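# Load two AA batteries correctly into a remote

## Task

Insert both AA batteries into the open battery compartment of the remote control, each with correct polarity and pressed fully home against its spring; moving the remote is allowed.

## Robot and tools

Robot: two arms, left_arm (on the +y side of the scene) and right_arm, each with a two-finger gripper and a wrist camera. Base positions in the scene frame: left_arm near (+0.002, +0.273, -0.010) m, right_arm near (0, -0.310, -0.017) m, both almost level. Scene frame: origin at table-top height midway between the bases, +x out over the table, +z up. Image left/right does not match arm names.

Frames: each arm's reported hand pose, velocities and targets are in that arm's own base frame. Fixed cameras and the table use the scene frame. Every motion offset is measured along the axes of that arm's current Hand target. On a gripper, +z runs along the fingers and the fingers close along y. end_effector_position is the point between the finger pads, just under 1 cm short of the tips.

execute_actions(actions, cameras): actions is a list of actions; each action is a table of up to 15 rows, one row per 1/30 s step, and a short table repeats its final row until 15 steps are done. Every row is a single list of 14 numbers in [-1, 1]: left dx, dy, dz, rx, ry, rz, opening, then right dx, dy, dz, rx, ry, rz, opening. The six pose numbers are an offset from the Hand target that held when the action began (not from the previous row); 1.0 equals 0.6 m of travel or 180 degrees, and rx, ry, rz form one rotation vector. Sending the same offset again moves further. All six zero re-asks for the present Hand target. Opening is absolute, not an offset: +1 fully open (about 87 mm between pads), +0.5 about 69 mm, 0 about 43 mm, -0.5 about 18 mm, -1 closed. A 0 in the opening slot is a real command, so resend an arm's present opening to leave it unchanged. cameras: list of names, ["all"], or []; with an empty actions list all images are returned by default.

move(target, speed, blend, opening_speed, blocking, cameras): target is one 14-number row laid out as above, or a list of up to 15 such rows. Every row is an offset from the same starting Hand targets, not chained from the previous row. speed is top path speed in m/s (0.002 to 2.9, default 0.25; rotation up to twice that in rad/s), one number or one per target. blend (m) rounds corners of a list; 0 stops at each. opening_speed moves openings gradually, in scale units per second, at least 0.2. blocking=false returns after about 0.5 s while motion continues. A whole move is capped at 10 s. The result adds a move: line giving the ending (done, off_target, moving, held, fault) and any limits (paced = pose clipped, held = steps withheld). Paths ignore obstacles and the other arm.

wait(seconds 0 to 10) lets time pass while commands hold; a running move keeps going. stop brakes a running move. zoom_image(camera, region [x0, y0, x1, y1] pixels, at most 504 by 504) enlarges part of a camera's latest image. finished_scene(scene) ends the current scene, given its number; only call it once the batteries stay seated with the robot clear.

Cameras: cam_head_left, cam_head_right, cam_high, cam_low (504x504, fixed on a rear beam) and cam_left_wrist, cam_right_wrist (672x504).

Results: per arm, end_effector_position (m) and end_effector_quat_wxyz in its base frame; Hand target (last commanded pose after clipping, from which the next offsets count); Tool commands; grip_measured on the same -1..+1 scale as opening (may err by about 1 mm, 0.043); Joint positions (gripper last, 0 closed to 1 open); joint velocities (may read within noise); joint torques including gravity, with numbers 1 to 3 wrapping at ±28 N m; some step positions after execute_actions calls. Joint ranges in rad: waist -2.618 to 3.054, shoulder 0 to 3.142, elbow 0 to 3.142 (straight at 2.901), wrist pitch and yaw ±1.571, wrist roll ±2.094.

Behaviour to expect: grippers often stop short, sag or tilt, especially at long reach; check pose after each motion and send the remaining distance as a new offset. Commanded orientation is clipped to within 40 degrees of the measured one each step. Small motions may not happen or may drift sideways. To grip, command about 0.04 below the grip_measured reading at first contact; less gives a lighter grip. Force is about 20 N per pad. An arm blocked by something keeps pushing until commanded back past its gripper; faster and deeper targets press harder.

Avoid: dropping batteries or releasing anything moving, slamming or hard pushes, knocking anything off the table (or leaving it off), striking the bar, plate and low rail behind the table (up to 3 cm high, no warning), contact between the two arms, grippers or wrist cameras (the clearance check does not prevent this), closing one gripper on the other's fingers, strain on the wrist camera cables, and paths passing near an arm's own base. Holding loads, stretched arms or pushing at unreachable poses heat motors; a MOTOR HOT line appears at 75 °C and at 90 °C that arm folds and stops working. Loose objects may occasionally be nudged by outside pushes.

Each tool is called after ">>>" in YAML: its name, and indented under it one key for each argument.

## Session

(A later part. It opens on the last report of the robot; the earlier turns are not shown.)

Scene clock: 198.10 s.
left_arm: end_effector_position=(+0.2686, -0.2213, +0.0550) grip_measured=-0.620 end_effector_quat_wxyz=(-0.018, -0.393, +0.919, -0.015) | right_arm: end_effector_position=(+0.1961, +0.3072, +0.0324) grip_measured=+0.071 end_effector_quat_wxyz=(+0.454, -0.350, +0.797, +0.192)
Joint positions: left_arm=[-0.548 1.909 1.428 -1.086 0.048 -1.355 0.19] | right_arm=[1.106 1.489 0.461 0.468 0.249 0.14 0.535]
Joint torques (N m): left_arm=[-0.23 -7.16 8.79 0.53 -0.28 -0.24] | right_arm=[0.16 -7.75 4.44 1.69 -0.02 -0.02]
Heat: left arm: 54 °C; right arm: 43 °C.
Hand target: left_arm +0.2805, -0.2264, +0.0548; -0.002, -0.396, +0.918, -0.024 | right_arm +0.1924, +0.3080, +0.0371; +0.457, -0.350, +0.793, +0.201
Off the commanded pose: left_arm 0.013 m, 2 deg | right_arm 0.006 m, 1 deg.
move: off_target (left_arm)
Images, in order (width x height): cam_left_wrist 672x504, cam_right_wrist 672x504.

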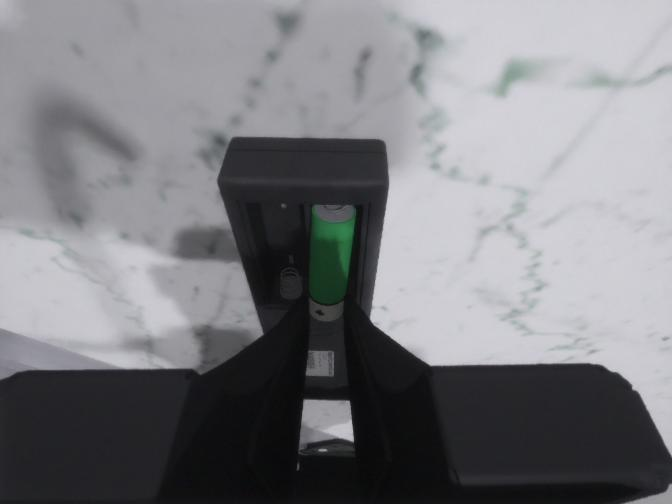

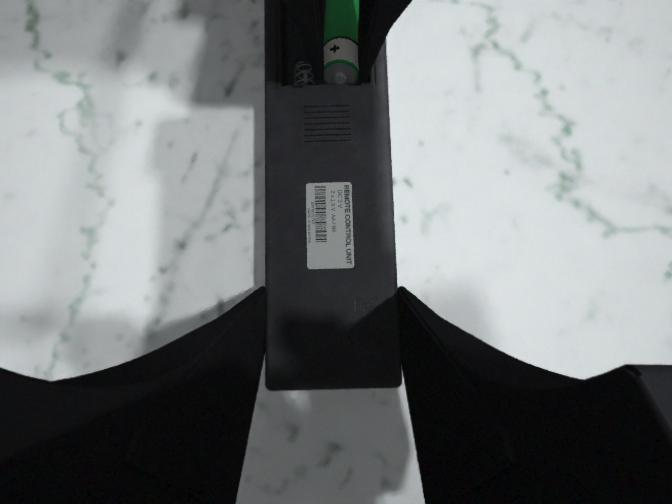

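>>> move:
  target: [0.0,0.0155,-0.006,0,0,0,-0.74, 0,0,0,0,0,0,0.0]
  speed: 0.04
  cameras: []

>>> move:
  target: [0.0,0.0,-0.006,0,0,0,-0.74, 0,0,0,0,0,0,0.0]
  speed: 0.04
  cameras: ["cam_left_wrist","cam_right_wrist"]

>>> zoom_image:
  camera: "cam_right_wrist"
  region: [240, 0, 420, 135]

Scene clock: 199.70 s.
left_arm: end_effector_position=(+0.2686, -0.2212, +0.0549) grip_measured=-0.620 end_effector_quat_wxyz=(-0.018, -0.393, +0.919, -0.015) | right_arm: end_effector_position=(+0.1961, +0.3072, +0.0324) grip_measured=+0.071 end_effector_quat_wxyz=(+0.454, -0.350, +0.797, +0.192)
Joint positions: left_arm=[-0.548 1.909 1.428 -1.086 0.048 -1.355 0.19] | right_arm=[1.106 1.489 0.461 0.468 0.249 0.14 0.535]
Joint torques (N m): left_arm=[0.23 -10.13 5.61 0.5 -0.26 -0.18] | right_arm=[0.16 -7.77 4.42 1.69 -0.01 -0.02]
Heat: left arm: 54 °C; right arm: 43 °C.
Hand target: left_arm +0.2737, -0.2199, +0.0579; -0.002, -0.396, +0.918, -0.023 | right_arm +0.1924, +0.3080, +0.0371; +0.457, -0.350, +0.793, +0.201
Off the commanded pose: left_arm 0.006 m, 2 deg | right_arm 0.006 m, 1 deg.
move: done
No camera images: "cameras" was empty.

Scene clock: 200.40 s.
left_arm: end_effector_position=(+0.2684, -0.2211, +0.0549) grip_measured=-0.620 end_effector_quat_wxyz=(-0.019, -0.393, +0.919, -0.015) | right_arm: end_effector_position=(+0.1961, +0.3072, +0.0324) grip_measured=+0.071 end_effector_quat_wxyz=(+0.454, -0.350, +0.797, +0.192)
Joint positions: left_arm=[-0.548 1.909 1.428 -1.087 0.048 -1.355 0.19] | right_arm=[1.106 1.489 0.461 0.468 0.249 0.14 0.535]
Joint torques (N m): left_arm=[0.24 -10.55 6.32 0.37 -0.26 -0.15] | right_arm=[0.16 -7.77 4.44 1.69 -0.02 -0.02]
Heat: left arm: 54 °C; right arm: 43 °C.
Hand target: left_arm +0.2736, -0.2197, +0.0615; -0.002, -0.396, +0.918, -0.023 | right_arm +0.1924, +0.3080, +0.0371; +0.457, -0.350, +0.793, +0.201
Off the commanded pose: left_arm 0.009 m, 2 deg | right_arm 0.006 m, 1 deg.
move: done
Images, in order (width x height): cam_left_wrist 672x504, cam_right_wrist 672x504.

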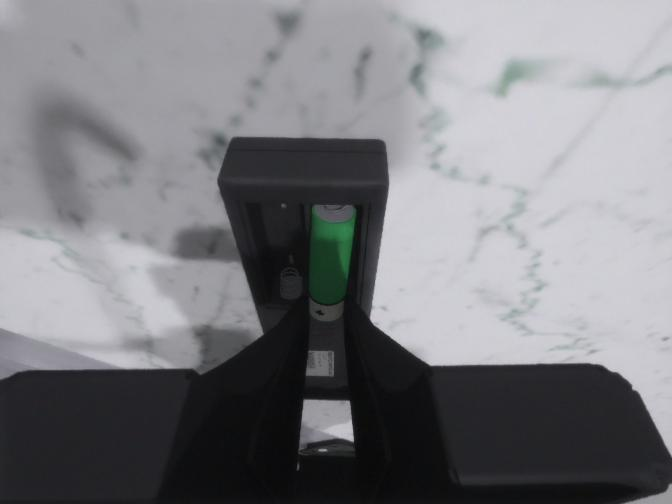

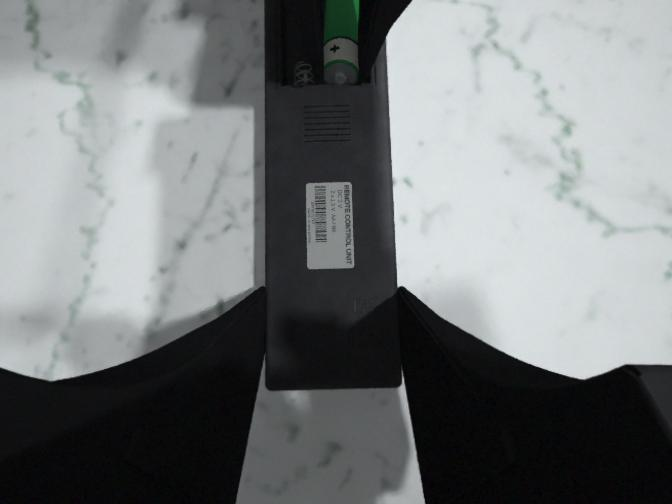

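Scaled by 2.800.

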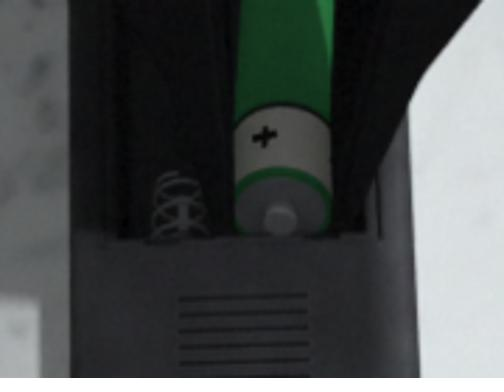

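>>> move:
  target: [0.0,-0.001,-0.006,0,0,0,-0.74, 0,0,0,0,0,0,0.0]
  speed: 0.04
  cameras: []

>>> move:
  target: [0.0,-0.001,-0.005,0,0,0,-0.74, 0,0,0,0,0,0,0.0]
  speed: 0.04
  cameras: ["cam_left_wrist","cam_right_wrist"]

>>> zoom_image:
  camera: "cam_right_wrist"
  region: [240, 0, 420, 135]

Scene clock: 201.60 s.
left_arm: end_effector_position=(+0.2682, -0.2210, +0.0549) grip_measured=-0.620 end_effector_quat_wxyz=(-0.019, -0.393, +0.919, -0.014) | right_arm: end_effector_position=(+0.1961, +0.3072, +0.0324) grip_measured=+0.071 end_effector_quat_wxyz=(+0.454, -0.350, +0.797, +0.192)
Joint positions: left_arm=[-0.548 1.909 1.428 -1.088 0.048 -1.355 0.19] | right_arm=[1.106 1.489 0.461 0.468 0.249 0.14 0.535]
Joint torques (N m): left_arm=[0.21 -10.69 7.53 0.26 -0.28 -0.13] | right_arm=[0.16 -7.77 4.42 1.69 -0.02 -0.02]
Heat: left arm: 54 °C; right arm: 43 °C.
Hand target: left_arm +0.2740, -0.2200, +0.0651; -0.002, -0.396, +0.918, -0.023 | right_arm +0.1924, +0.3080, +0.0371; +0.457, -0.350, +0.793, +0.201
Off the commanded pose: left_arm 0.012 m, 2 deg | right_arm 0.006 m, 1 deg.
move: off_target (left_arm)
No camera images: "cameras" was empty.

Scene clock: 202.30 s.
left_arm: end_effector_position=(+0.2680, -0.2208, +0.0549) grip_measured=-0.620 end_effector_quat_wxyz=(-0.019, -0.393, +0.919, -0.014) | right_arm: end_effector_position=(+0.1961, +0.3072, +0.0324) grip_measured=+0.071 end_effector_quat_wxyz=(+0.454, -0.350, +0.797, +0.192)
Joint positions: left_arm=[-0.548 1.909 1.428 -1.089 0.048 -1.355 0.19] | right_arm=[1.106 1.489 0.461 0.468 0.249 0.14 0.535]
Joint torques (N m): left_arm=[0.21 -10.92 8.47 0.13 -0.3 -0.14] | right_arm=[0.16 -7.76 4.42 1.69 -0.02 -0.02]
Heat: left arm: 54 °C; right arm: 43 °C.
Hand target: left_arm +0.2743, -0.2202, +0.0681; -0.002, -0.396, +0.918, -0.023 | right_arm +0.1924, +0.3080, +0.0371; +0.457, -0.350, +0.793, +0.201
Off the commanded pose: left_arm 0.015 m, 2 deg | right_arm 0.006 m, 1 deg.
move: off_target (left_arm)
Images, in order (width x height): cam_left_wrist 672x504, cam_right_wrist 672x504.

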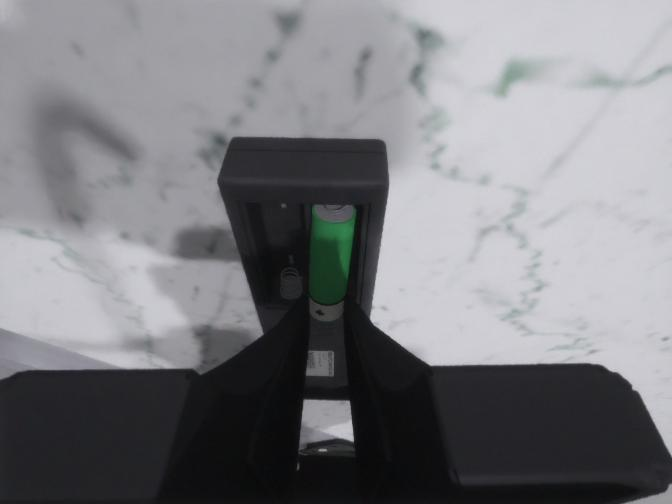

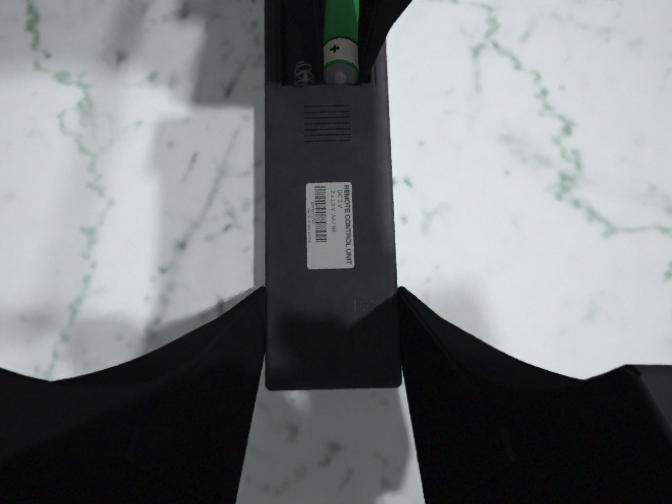

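Scaled by 2.800.

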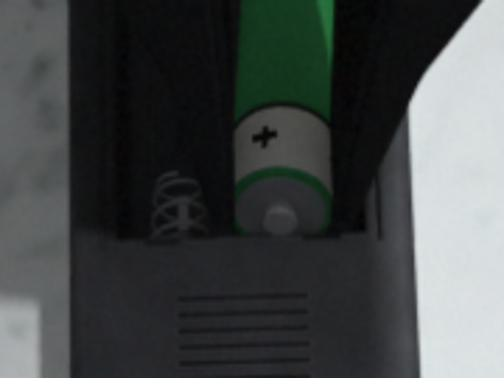

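>>> move:
  target:
    - [0.0,0.002,0.016,0,0,0,-0.74, 0,0,0,0,0,0,0.0]
    - [0.0,0.002,0.016,0,0,0,-0.4, 0,0,0,0,0,0,0.0]
    - [0.0,0.002,-0.03,0,0,0,-0.4, 0,0,0,0,0,0,0.0]
  speed: 0.05
  opening_speed: 0.5
  cameras: ["cam_left_wrist","cam_right_wrist"]

>>> zoom_image:
  camera: "cam_left_wrist"
  region: [200, 90, 420, 330]

>>> zoom_image:
  camera: "cam_right_wrist"
  region: [240, 0, 420, 135]

Scene clock: 206.03 s.
left_arm: end_effector_position=(+0.2651, -0.2188, +0.0674) grip_measured=-0.400 end_effector_quat_wxyz=(-0.023, -0.393, +0.919, -0.007) | right_arm: end_effector_position=(+0.1963, +0.3070, +0.0325) grip_measured=+0.071 end_effector_quat_wxyz=(+0.454, -0.350, +0.797, +0.191)
Joint positions: left_arm=[-0.548 1.9 1.466 -1.152 0.046 -1.355 0.3] | right_arm=[1.106 1.489 0.461 0.468 0.251 0.14 0.535]
Joint torques (N m): left_arm=[0.43 -11.52 9.46 0.1 -0.25 -0.12] | right_arm=[0.16 -7.76 4.42 1.69 -0.03 -0.02]
Heat: left arm: 54 °C; right arm: 43 °C.
Hand target: left_arm +0.2733, -0.2186, +0.0861; -0.002, -0.396, +0.918, -0.023 | right_arm +0.1924, +0.3080, +0.0371; +0.457, -0.350, +0.793, +0.201
Off the commanded pose: left_arm 0.020 m, 3 deg | right_arm 0.006 m, 1 deg.
move: off_target (left_arm)
Images, in order (width x height): cam_left_wrist 672x504, cam_right_wrist 672x504.

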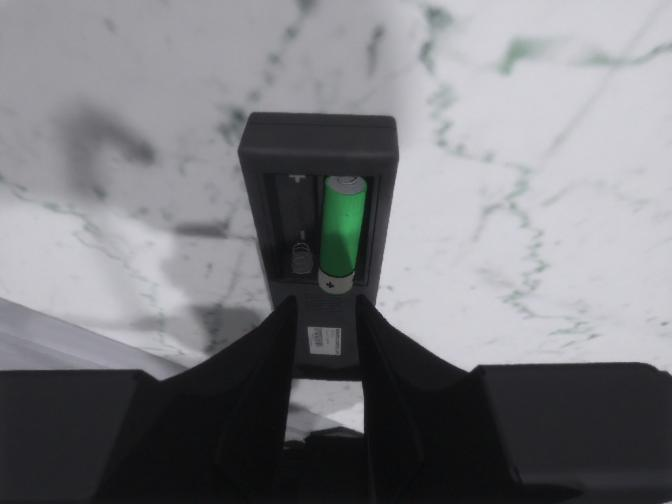

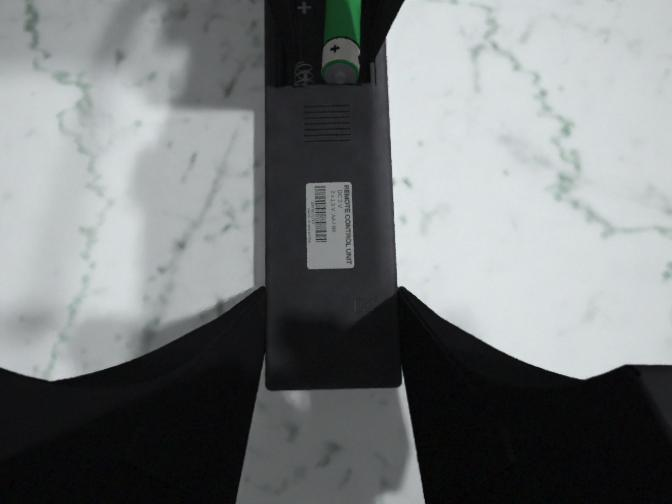

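Scaled by 2.100.

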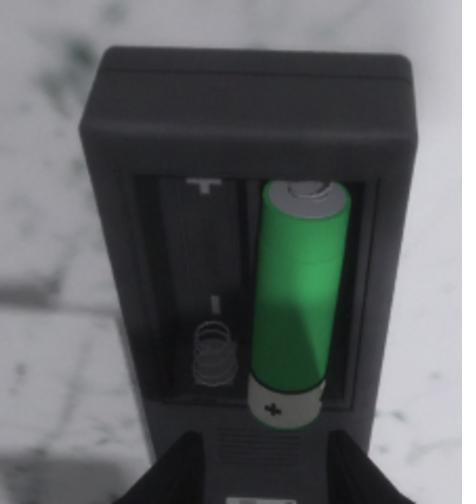

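Scaled by 2.800.

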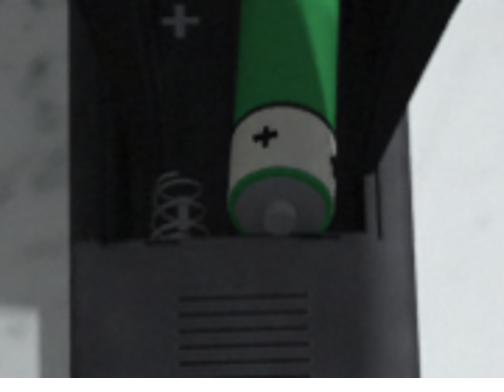

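>>> move:
  target: [0.0001,0.003,0.0488,0,0,0,-0.4, 0,0,0,0,0,0,0.0]
  speed: 0.06
  cameras: ["cam_left_wrist","cam_right_wrist"]

>>> zoom_image:
  camera: "cam_left_wrist"
  region: [200, 120, 420, 360]

>>> zoom_image:
  camera: "cam_right_wrist"
  region: [240, 0, 420, 135]

Scene clock: 208.20 s.
left_arm: end_effector_position=(+0.2676, -0.2203, +0.0545) grip_measured=-0.400 end_effector_quat_wxyz=(-0.016, -0.392, +0.919, -0.017) | right_arm: end_effector_position=(+0.1963, +0.3070, +0.0325) grip_measured=+0.071 end_effector_quat_wxyz=(+0.454, -0.349, +0.797, +0.192)
Joint positions: left_arm=[-0.548 1.9 1.415 -1.077 0.046 -1.355 0.3] | right_arm=[1.106 1.489 0.461 0.468 0.251 0.141 0.535]
Joint torques (N m): left_arm=[0.29 -9.58 5.52 0.49 -0.24 -0.13] | right_arm=[0.17 -7.77 4.44 1.69 -0.03 -0.03]
Heat: left arm: 55 °C; right arm: 43 °C.
Hand target: left_arm +0.2724, -0.2187, +0.0568; -0.002, -0.396, +0.918, -0.023 | right_arm +0.1924, +0.3080, +0.0371; +0.457, -0.350, +0.793, +0.201
Off the commanded pose: left_arm 0.006 m, 2 deg | right_arm 0.006 m, 1 deg.
move: done
Images, in order (width x height): cam_left_wrist 672x504, cam_right_wrist 672x504.

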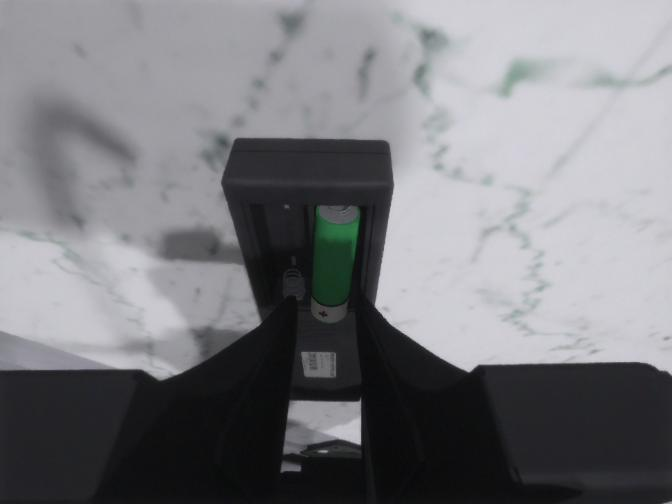

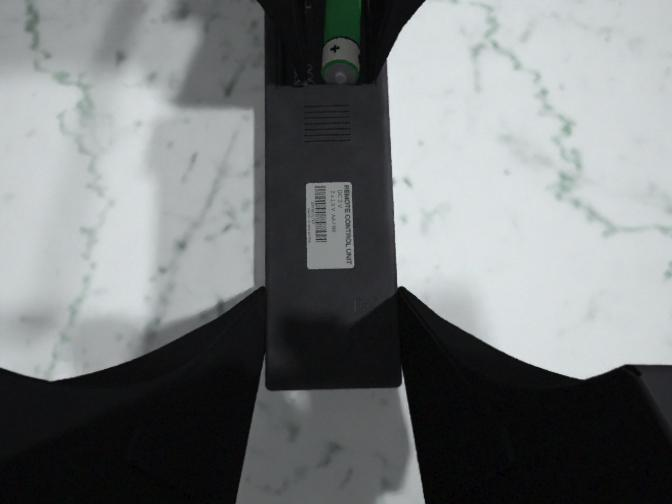

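Scaled by 2.100.

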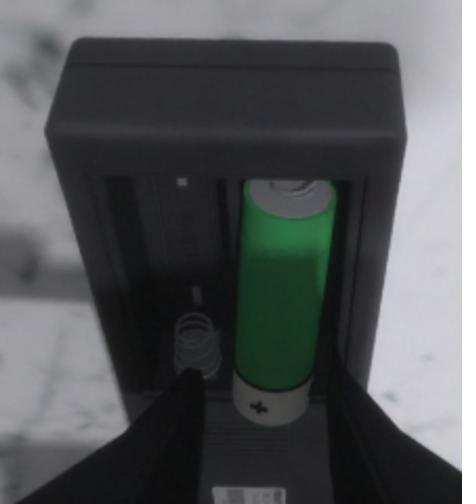

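Scaled by 2.800.

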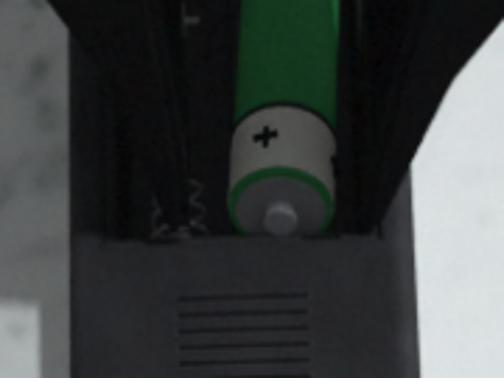

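>>> move:
  target:
    - [0.0,-0.0042,-0.05,0,0,0,-0.4, 0,0,0,0,0,0,0.0]
    - [0.0,-0.0042,-0.0055,0,0,0,-0.4, 0,0,0,0,0,0,0.0]
  speed: 0.06
  cameras: ["cam_left_wrist","cam_right_wrist"]

>>> zoom_image:
  camera: "cam_right_wrist"
  region: [240, 0, 420, 135]

Scene clock: 210.87 s.
left_arm: end_effector_position=(+0.2718, -0.2229, +0.0589) grip_measured=-0.400 end_effector_quat_wxyz=(-0.012, -0.392, +0.919, -0.023) | right_arm: end_effector_position=(+0.1963, +0.3070, +0.0325) grip_measured=+0.071 end_effector_quat_wxyz=(+0.454, -0.349, +0.797, +0.192)
Joint positions: left_arm=[-0.548 1.9 1.433 -1.079 0.046 -1.355 0.3] | right_arm=[1.106 1.489 0.461 0.468 0.251 0.141 0.535]
Joint torques (N m): left_arm=[0.2 -9.26 5.94 0.37 -0.27 -0.15] | right_arm=[0.16 -7.76 4.44 1.7 -0.03 -0.04]
Heat: left arm: 55 °C; right arm: 43 °C.
Hand target: left_arm +0.2741, -0.2203, +0.0602; -0.002, -0.396, +0.918, -0.023 | right_arm +0.1924, +0.3080, +0.0371; +0.457, -0.350, +0.793, +0.201
Off the commanded pose: left_arm 0.004 m, 1 deg | right_arm 0.006 m, 1 deg.
move: done
Images, in order (width x height): cam_left_wrist 672x504, cam_right_wrist 672x504.

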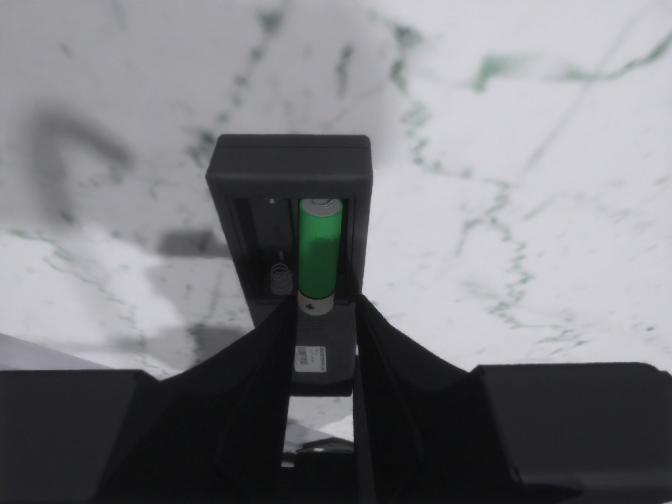

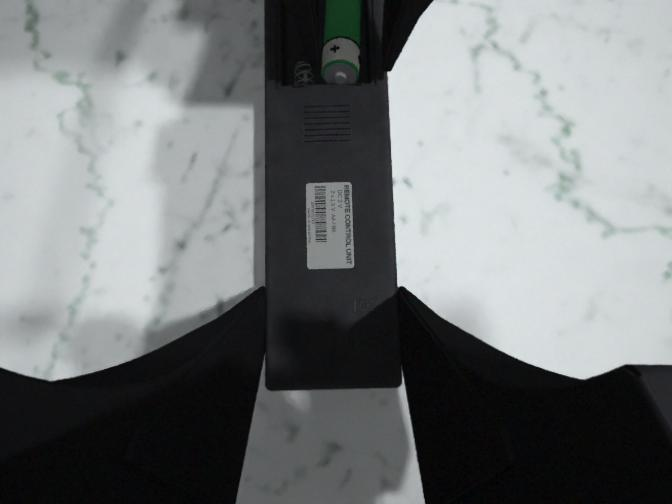

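Scaled by 2.800.

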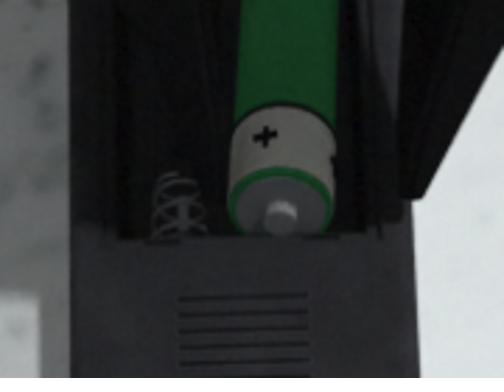

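>>> move:
  target: [0,0,0.004,0,0,0,-0.4, 0,0,0,0,0,0,0.0]
  speed: 0.05
  cameras: []

Scene clock: 211.97 s.
left_arm: end_effector_position=(+0.2720, -0.2230, +0.0574) grip_measured=-0.400 end_effector_quat_wxyz=(-0.011, -0.392, +0.919, -0.024) | right_arm: end_effector_position=(+0.1963, +0.3070, +0.0325) grip_measured=+0.071 end_effector_quat_wxyz=(+0.454, -0.349, +0.797, +0.192)
Joint positions: left_arm=[-0.548 1.9 1.426 -1.071 0.046 -1.355 0.3] | right_arm=[1.106 1.489 0.461 0.468 0.251 0.141 0.535]
Joint torques (N m): left_arm=[0.16 -9.17 5.89 0.37 -0.26 -0.15] | right_arm=[0.16 -7.77 4.42 1.69 -0.03 -0.03]
Heat: left arm: 54 °C; right arm: 43 °C.
Hand target: left_arm +0.2741, -0.2204, +0.0578; -0.002, -0.396, +0.918, -0.023 | right_arm +0.1924, +0.3080, +0.0371; +0.457, -0.350, +0.793, +0.201
Off the commanded pose: left_arm 0.003 m, 1 deg | right_arm 0.006 m, 1 deg.
move: done
No camera images: "cameras" was empty.

>>> move:
  target: [0,0.001,0,0,0,0,-0.74, 0,0,0,0,0,0,0.0]
  speed: 0.05
  opening_speed: 0.4
  cameras: ["cam_left_wrist","cam_right_wrist"]

>>> zoom_image:
  camera: "cam_left_wrist"
  region: [200, 120, 420, 360]

>>> zoom_image:
  camera: "cam_right_wrist"
  region: [240, 0, 420, 135]

Scene clock: 213.77 s.
left_arm: end_effector_position=(+0.2699, -0.2211, +0.0573) grip_measured=-0.640 end_effector_quat_wxyz=(-0.013, -0.392, +0.919, -0.019) | right_arm: end_effector_position=(+0.1963, +0.3070, +0.0325) grip_measured=+0.071 end_effector_quat_wxyz=(+0.454, -0.349, +0.797, +0.192)
Joint positions: left_arm=[-0.548 1.9 1.426 -1.082 0.044 -1.355 0.18] | right_arm=[1.106 1.489 0.461 0.468 0.251 0.141 0.535]
Joint torques (N m): left_arm=[0.06 -9.32 5.63 0.5 -0.25 -0.17] | right_arm=[0.17 -7.76 4.42 1.69 -0.04 -0.03]
Heat: left arm: 54 °C; right arm: 43 °C.
Hand target: left_arm +0.2737, -0.2200, +0.0578; -0.002, -0.396, +0.918, -0.023 | right_arm +0.1924, +0.3080, +0.0372; +0.457, -0.350, +0.793, +0.201
Off the commanded pose: left_arm 0.004 m, 1 deg | right_arm 0.006 m, 1 deg.
move: done
Images, in order (width x height): cam_left_wrist 672x504, cam_right_wrist 672x504.

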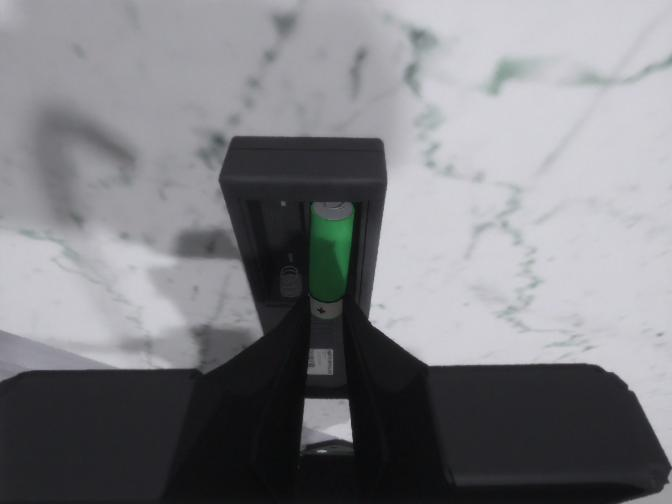

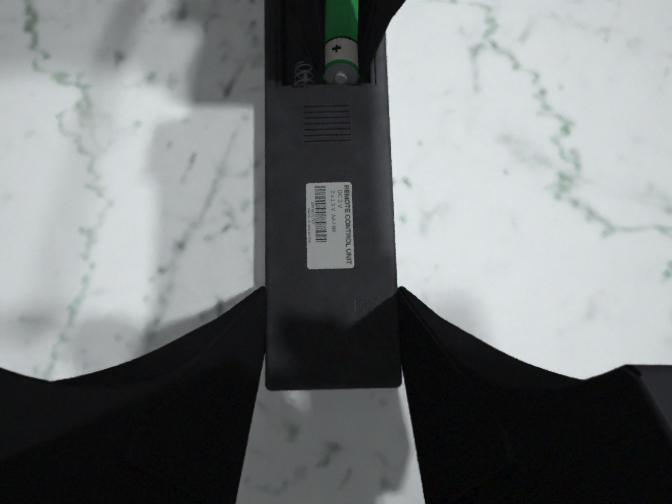

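Scaled by 2.100.

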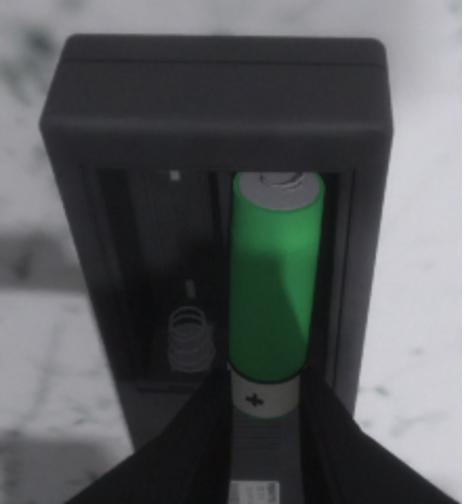

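Scaled by 2.800.

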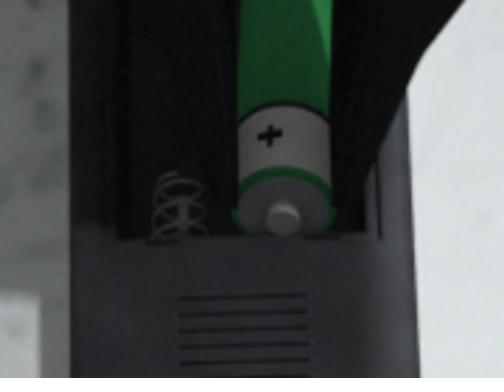

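>>> move:
  target: [0,-0.008,-0.002,0,0,0,-0.74, 0,0,0,0,0,0,0.0]
  speed: 0.05
  cameras: []

>>> move:
  target: [0,-0.004,-0.001,0,0,0,-0.74, 0,0,0,0,0,0,0.0]
  speed: 0.05
  cameras: ["cam_left_wrist","cam_right_wrist"]

>>> zoom_image:
  camera: "cam_right_wrist"
  region: [240, 0, 420, 135]

Scene clock: 215.63 s.
left_arm: end_effector_position=(+0.2697, -0.2210, +0.0573) grip_measured=-0.640 end_effector_quat_wxyz=(-0.014, -0.392, +0.919, -0.018) | right_arm: end_effector_position=(+0.1963, +0.3070, +0.0325) grip_measured=+0.071 end_effector_quat_wxyz=(+0.454, -0.349, +0.797, +0.192)
Joint positions: left_arm=[-0.548 1.9 1.426 -1.083 0.044 -1.355 0.18] | right_arm=[1.106 1.489 0.461 0.468 0.251 0.141 0.535]
Joint torques (N m): left_arm=[0.01 -8.08 8.09 0.38 -0.21 -0.17] | right_arm=[0.16 -7.76 4.42 1.69 -0.03 -0.04]
Heat: left arm: 54 °C; right arm: 43 °C.
Hand target: left_arm +0.2772, -0.2232, +0.0592; -0.002, -0.396, +0.918, -0.023 | right_arm +0.1924, +0.3080, +0.0372; +0.457, -0.350, +0.793, +0.201
Off the commanded pose: left_arm 0.008 m, 2 deg | right_arm 0.006 m, 1 deg.
move: done
No camera images: "cameras" was empty.

Scene clock: 216.33 s.
left_arm: end_effector_position=(+0.2695, -0.2209, +0.0570) grip_measured=-0.640 end_effector_quat_wxyz=(-0.014, -0.392, +0.919, -0.018) | right_arm: end_effector_position=(+0.1963, +0.3070, +0.0325) grip_measured=+0.071 end_effector_quat_wxyz=(+0.454, -0.349, +0.797, +0.192)
Joint positions: left_arm=[-0.548 1.901 1.426 -1.084 0.044 -1.355 0.18] | right_arm=[1.106 1.489 0.461 0.468 0.251 0.141 0.535]
Joint torques (N m): left_arm=[-0.01 -7.3 9.42 0.34 -0.27 -0.19] | right_arm=[0.16 -7.77 4.44 1.69 -0.04 -0.03]
Heat: left arm: 54 °C; right arm: 43 °C.
Hand target: left_arm +0.2789, -0.2248, +0.0598; -0.002, -0.396, +0.918, -0.023 | right_arm +0.1924, +0.3080, +0.0372; +0.457, -0.350, +0.793, +0.201
Off the commanded pose: left_arm 0.011 m, 2 deg | right_arm 0.006 m, 1 deg.
move: off_target (left_arm)
Images, in order (width x height): cam_left_wrist 672x504, cam_right_wrist 672x504.

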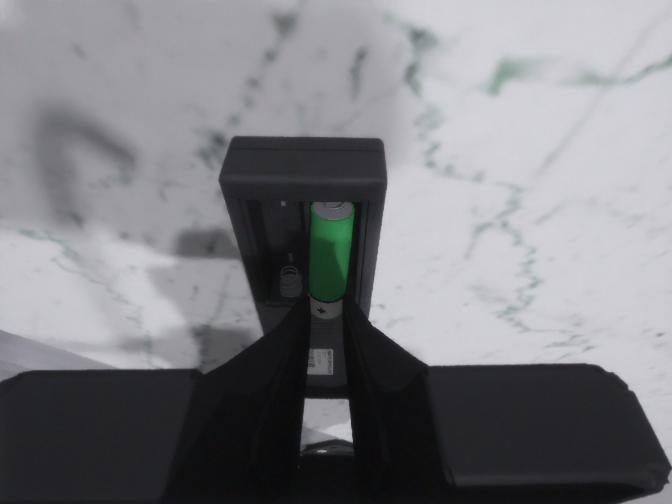

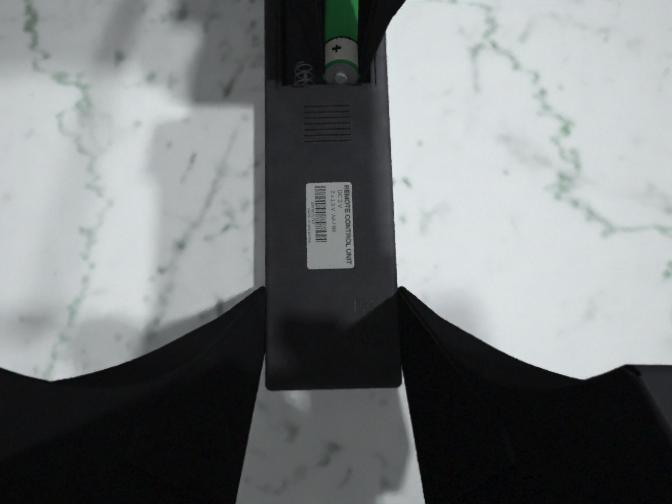

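Scaled by 2.800.

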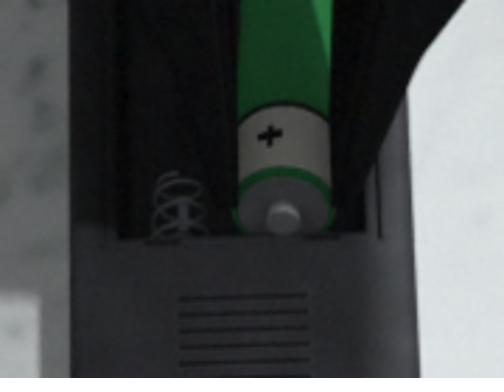

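>>> move:
  target: [0,0.004,-0.008,0,0,0,-0.74, 0,0,0,0,0,0,0.0]
  speed: 0.04
  cameras: []

>>> move:
  target: [0,0,-0.005,0,0,0,-0.74, 0,0,0,0,0,0,0.0]
  speed: 0.04
  cameras: []

>>> move:
  target: [0,0,-0.004,0,0,0,-0.74, 0,0,0,0,0,0,0.0]
  speed: 0.04
  cameras: []

Scene clock: 217.80 s.
left_arm: end_effector_position=(+0.2693, -0.2208, +0.0570) grip_measured=-0.640 end_effector_quat_wxyz=(-0.014, -0.392, +0.919, -0.017) | right_arm: end_effector_position=(+0.1963, +0.3070, +0.0325) grip_measured=+0.071 end_effector_quat_wxyz=(+0.454, -0.349, +0.797, +0.192)
Joint positions: left_arm=[-0.548 1.901 1.426 -1.085 0.044 -1.355 0.18] | right_arm=[1.106 1.489 0.461 0.468 0.251 0.141 0.535]
Joint torques (N m): left_arm=[0.03 -8.49 9.46 0.19 -0.25 -0.2] | right_arm=[0.16 -7.76 4.44 1.69 -0.03 -0.03]
Heat: left arm: 54 °C; right arm: 43 °C.
Hand target: left_arm +0.2770, -0.2230, +0.0645; -0.002, -0.396, +0.918, -0.023 | right_arm +0.1924, +0.3080, +0.0372; +0.457, -0.350, +0.793, +0.201
Off the commanded pose: left_arm 0.011 m, 2 deg | right_arm 0.006 m, 1 deg.
move: off_target (left_arm)
No camera images: "cameras" was empty.

Scene clock: 218.57 s.
left_arm: end_effector_position=(+0.2687, -0.2200, +0.0575) grip_measured=-0.640 end_effector_quat_wxyz=(-0.015, -0.393, +0.920, -0.015) | right_arm: end_effector_position=(+0.1963, +0.3070, +0.0325) grip_measured=+0.071 end_effector_quat_wxyz=(+0.454, -0.349, +0.797, +0.192)
Joint positions: left_arm=[-0.548 1.901 1.429 -1.091 0.042 -1.355 0.18] | right_arm=[1.106 1.489 0.461 0.468 0.251 0.141 0.535]
Joint torques (N m): left_arm=[0.09 -8.79 9.99 0.16 -0.21 -0.21] | right_arm=[0.17 -7.76 4.44 1.69 -0.04 -0.03]
Heat: left arm: 54 °C; right arm: 43 °C.
Hand target: left_arm +0.2770, -0.2229, +0.0675; -0.002, -0.396, +0.918, -0.023 | right_arm +0.1924, +0.3080, +0.0372; +0.457, -0.350, +0.793, +0.201
Off the commanded pose: left_arm 0.013 m, 2 deg | right_arm 0.006 m, 1 deg.
move: off_target (left_arm)
No camera images: "cameras" was empty.

Scene clock: 219.33 s.
left_arm: end_effector_position=(+0.2688, -0.2198, +0.0589) grip_measured=-0.640 end_effector_quat_wxyz=(-0.015, -0.393, +0.920, -0.014) | right_arm: end_effector_position=(+0.1965, +0.3073, +0.0337) grip_measured=+0.071 end_effector_quat_wxyz=(+0.455, -0.349, +0.796, +0.193)
Joint positions: left_arm=[-0.548 1.901 1.434 -1.099 0.04 -1.355 0.18] | right_arm=[1.106 1.486 0.461 0.468 0.251 0.141 0.535]
Joint torques (N m): left_arm=[-0.21 -9.1 10.1 0.15 -0.19 -0.21] | right_arm=[0.16 -7.45 4.45 1.7 -0.04 -0.03]
Heat: left arm: 54 °C; right arm: 43 °C.
Hand target: left_arm +0.2770, -0.2227, +0.0700; -0.002, -0.396, +0.918, -0.023 | right_arm +0.1924, +0.3080, +0.0372; +0.457, -0.350, +0.793, +0.201
Off the commanded pose: left_arm 0.014 m, 2 deg | right_arm 0.005 m, 1 deg.
move: off_target (left_arm)
No camera images: "cameras" was empty.

>>> execute_actions:
  actions: []
  cameras: ["cam_left_wrist","cam_right_wrist"]

>>> zoom_image:
  camera: "cam_left_wrist"
  region: [200, 120, 420, 360]

>>> zoom_image:
  camera: "cam_right_wrist"
  region: [240, 0, 420, 135]

Scene clock: 219.70 s.
left_arm: end_effector_position=(+0.2688, -0.2198, +0.0589) grip_measured=-0.640 end_effector_quat_wxyz=(-0.015, -0.393, +0.920, -0.014) | right_arm: end_effector_position=(+0.1965, +0.3073, +0.0337) grip_measured=+0.071 end_effector_quat_wxyz=(+0.455, -0.349, +0.796, +0.193)
Joint positions: left_arm=[-0.548 1.901 1.434 -1.099 0.04 -1.355 0.18] | right_arm=[1.106 1.486 0.461 0.468 0.251 0.141 0.535]
Joint velocities: within noise
Joint torques (N m): left_arm=[-0.01 -8.91 10.33 0.12 -0.14 -0.19] | right_arm=[0.17 -7.45 4.44 1.69 -0.04 -0.03]
Heat: left arm: 54 °C; right arm: 43 °C.
Hand target: left_arm +0.2770, -0.2227, +0.0700; -0.002, -0.396, +0.918, -0.023 | right_arm +0.1924, +0.3080, +0.0372; +0.457, -0.350, +0.793, +0.201
Tool commands: left_gripper/opening=-0.74 right_gripper/opening=+0.0
Off the commanded pose: left_arm 0.014 m, 2 deg | right_arm 0.005 m, 1 deg.
Images, in order (width x height): cam_left_wrist 672x504, cam_right_wrist 672x504.

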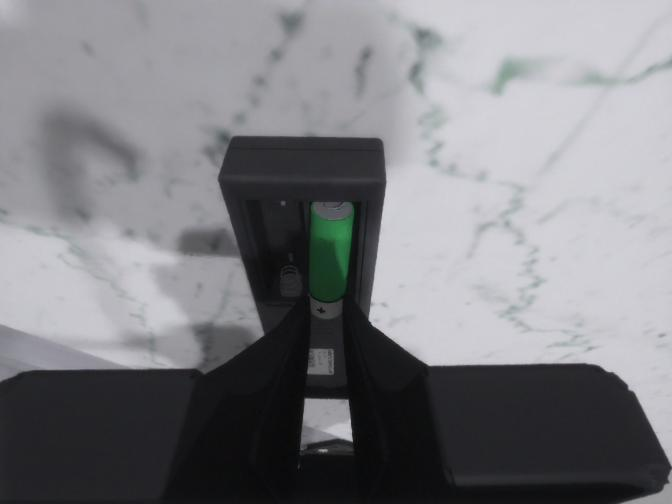

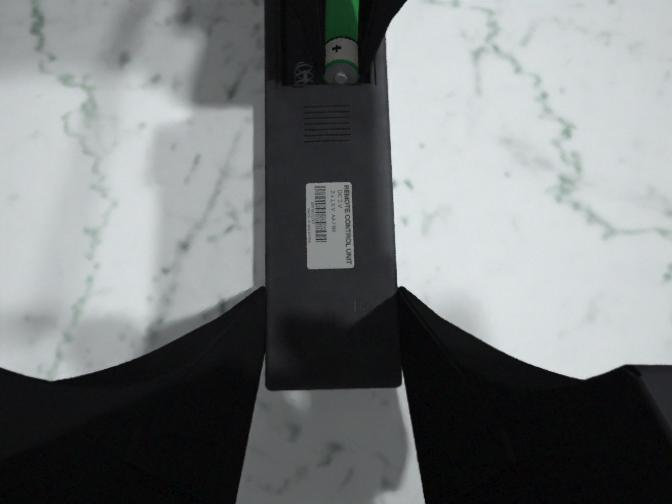

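Scaled by 2.100.

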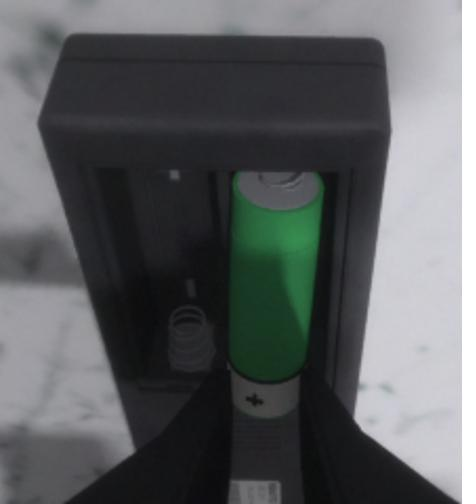

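Scaled by 2.800.

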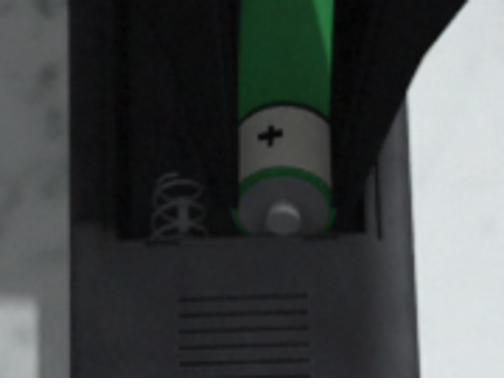

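>>> move:
  target:
    - [-0.002,0.0,0.012,0,0,0,-0.74, 0,0,0,0,0,0,0.0]
    - [-0.002,0.0,0.012,0,0,0,-0.56, 0,0,0,0,0,0,0.0]
    - [-0.002,0.0,-0.035,0,0,0,-0.56, 0,0,0,0,0,0,0.0]
  speed: 0.05
  opening_speed: 0.5
  cameras: ["cam_left_wrist","cam_right_wrist"]

>>> zoom_image:
  camera: "cam_left_wrist"
  region: [200, 90, 420, 330]

>>> zoom_image:
  camera: "cam_right_wrist"
  region: [240, 0, 420, 135]

Scene clock: 224.90 s.
left_arm: end_effector_position=(+0.2704, -0.2208, +0.0760) grip_measured=-0.560 end_effector_quat_wxyz=(-0.017, -0.393, +0.919, -0.011) | right_arm: end_effector_position=(+0.1963, +0.3070, +0.0334) grip_measured=+0.071 end_effector_quat_wxyz=(+0.454, -0.349, +0.797, +0.192)
Joint positions: left_arm=[-0.548 1.904 1.507 -1.177 0.04 -1.355 0.22] | right_arm=[1.106 1.486 0.461 0.466 0.251 0.141 0.535]
Joint velocities: left_arm=[within noise] | right_arm=[0.007 -0.017 0.007 -0.154 0.022 -0.022 0.011]
Joint torques (N m): left_arm=[0.38 -10.35 9.59 0.16 -0.2 -0.13] | right_arm=[0.17 -7.45 4.45 1.71 -0.04 -0.03]
Heat: left arm: 54 °C; right arm: 43 °C.
Hand target: left_arm +0.2775, -0.2209, +0.0909; -0.002, -0.396, +0.918, -0.023 | right_arm +0.1924, +0.3080, +0.0372; +0.457, -0.350, +0.793, +0.201
Off the commanded pose: left_arm 0.017 m, 2 deg | right_arm 0.006 m, 1 deg.
move: off_target (left_arm)
Images, in order (width x height): cam_left_wrist 672x504, cam_right_wrist 672x504.

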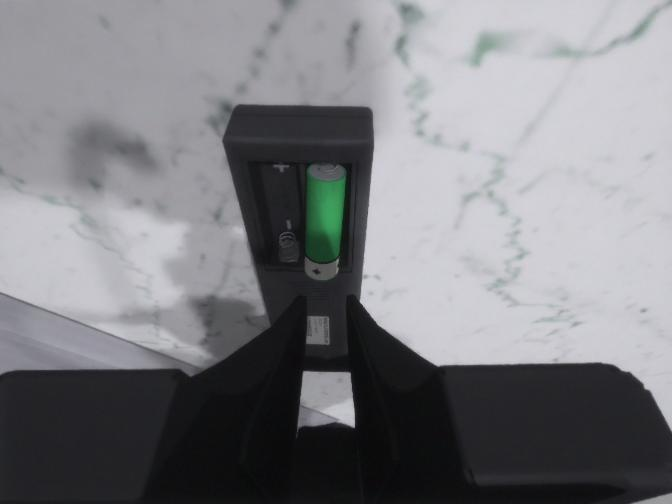

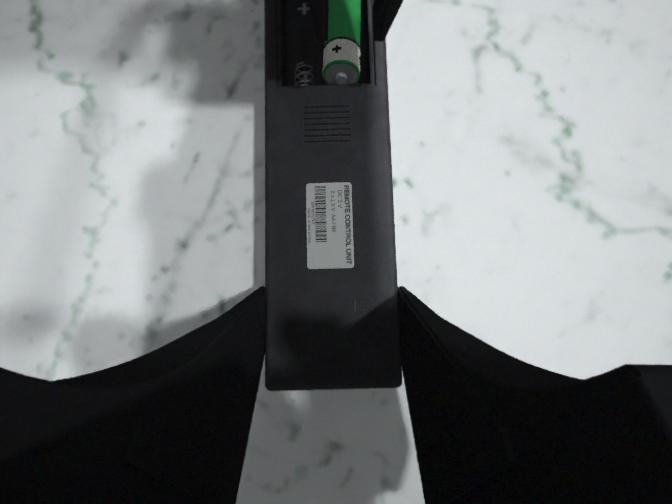

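Scaled by 2.100.

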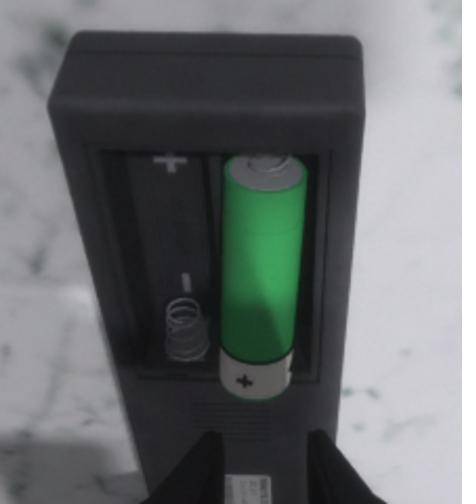

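Scaled by 2.800.

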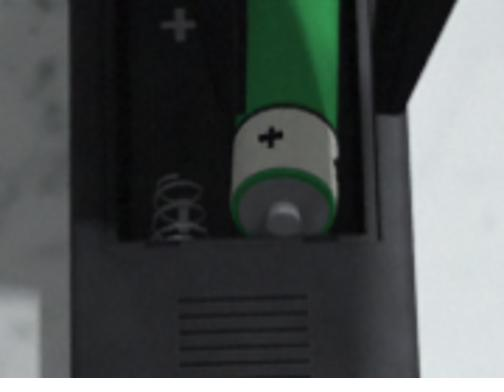

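>>> move:
  target:
    - [0.0028,-0.0035,0.02,0,0,0,-0.2, 0,0,0,0,0,0,0.0]
    - [0.002,-0.002,0.0578,0,0,0,-0.2, 0,0,0,0,0,0,0.0]
  speed: 0.06
  opening_speed: 1.0
  cameras: ["cam_left_wrist","cam_right_wrist"]

>>> zoom_image:
  camera: "cam_left_wrist"
  region: [200, 120, 420, 360]

>>> zoom_image:
  camera: "cam_right_wrist"
  region: [240, 0, 420, 135]

Scene clock: 229.10 s.
left_arm: end_effector_position=(+0.2773, -0.2250, +0.0584) grip_measured=-0.200 end_effector_quat_wxyz=(-0.006, -0.392, +0.919, -0.026) | right_arm: end_effector_position=(+0.1963, +0.3070, +0.0334) grip_measured=+0.071 end_effector_quat_wxyz=(+0.454, -0.349, +0.797, +0.192)
Joint positions: left_arm=[-0.548 1.912 1.448 -1.072 0.04 -1.355 0.4] | right_arm=[1.106 1.486 0.461 0.466 0.251 0.141 0.535]
Joint torques (N m): left_arm=[-0.2 -8.38 6.08 0.37 -0.22 -0.19] | right_arm=[0.16 -7.45 4.45 1.71 -0.04 -0.03]
Heat: left arm: 54 °C; right arm: 43 °C.
Hand target: left_arm +0.2781, -0.2242, +0.0564; -0.002, -0.396, +0.918, -0.023 | right_arm +0.1924, +0.3080, +0.0372; +0.457, -0.350, +0.793, +0.201
Off the commanded pose: left_arm 0.002 m, 1 deg | right_arm 0.006 m, 1 deg.
move: done
Images, in order (width x height): cam_left_wrist 672x504, cam_right_wrist 672x504.

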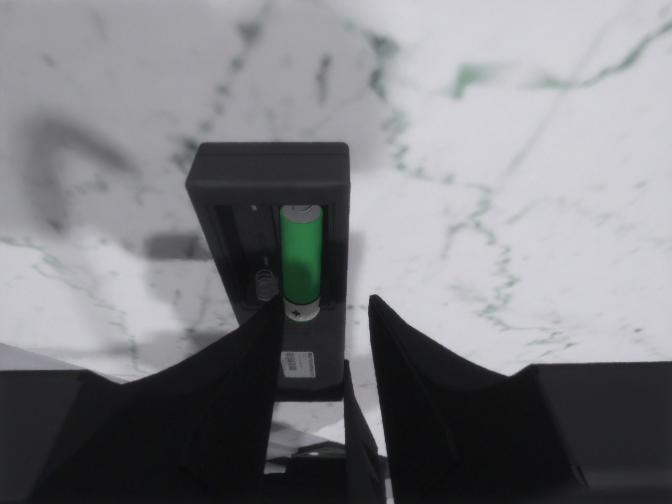

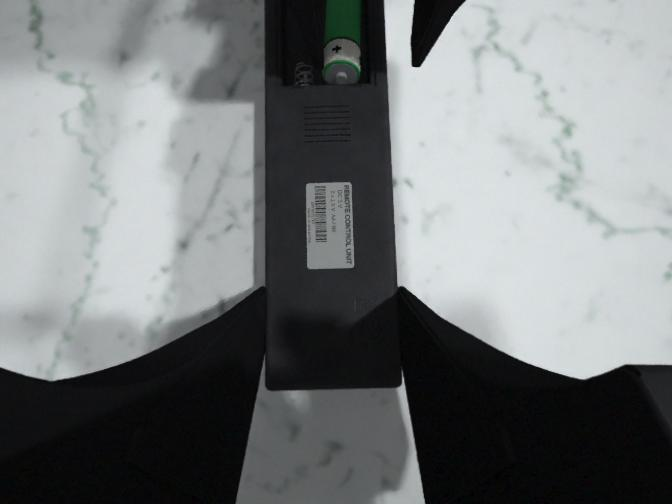

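Scaled by 2.100.

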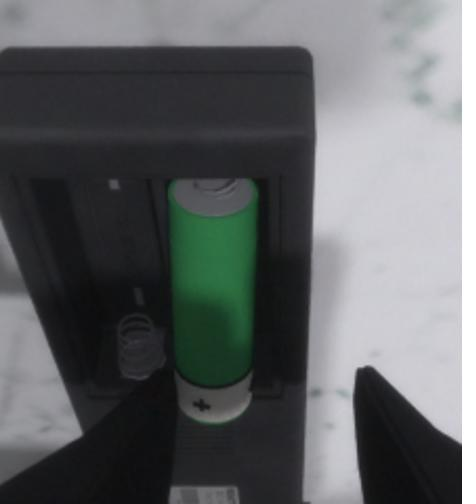

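Scaled by 2.800.

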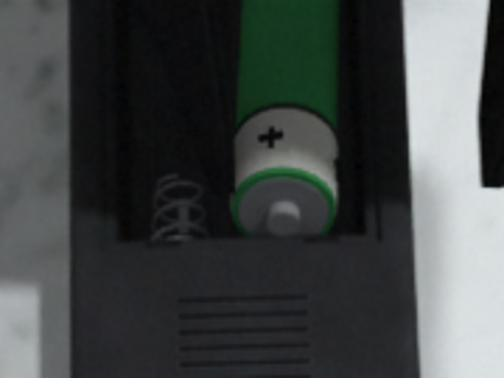

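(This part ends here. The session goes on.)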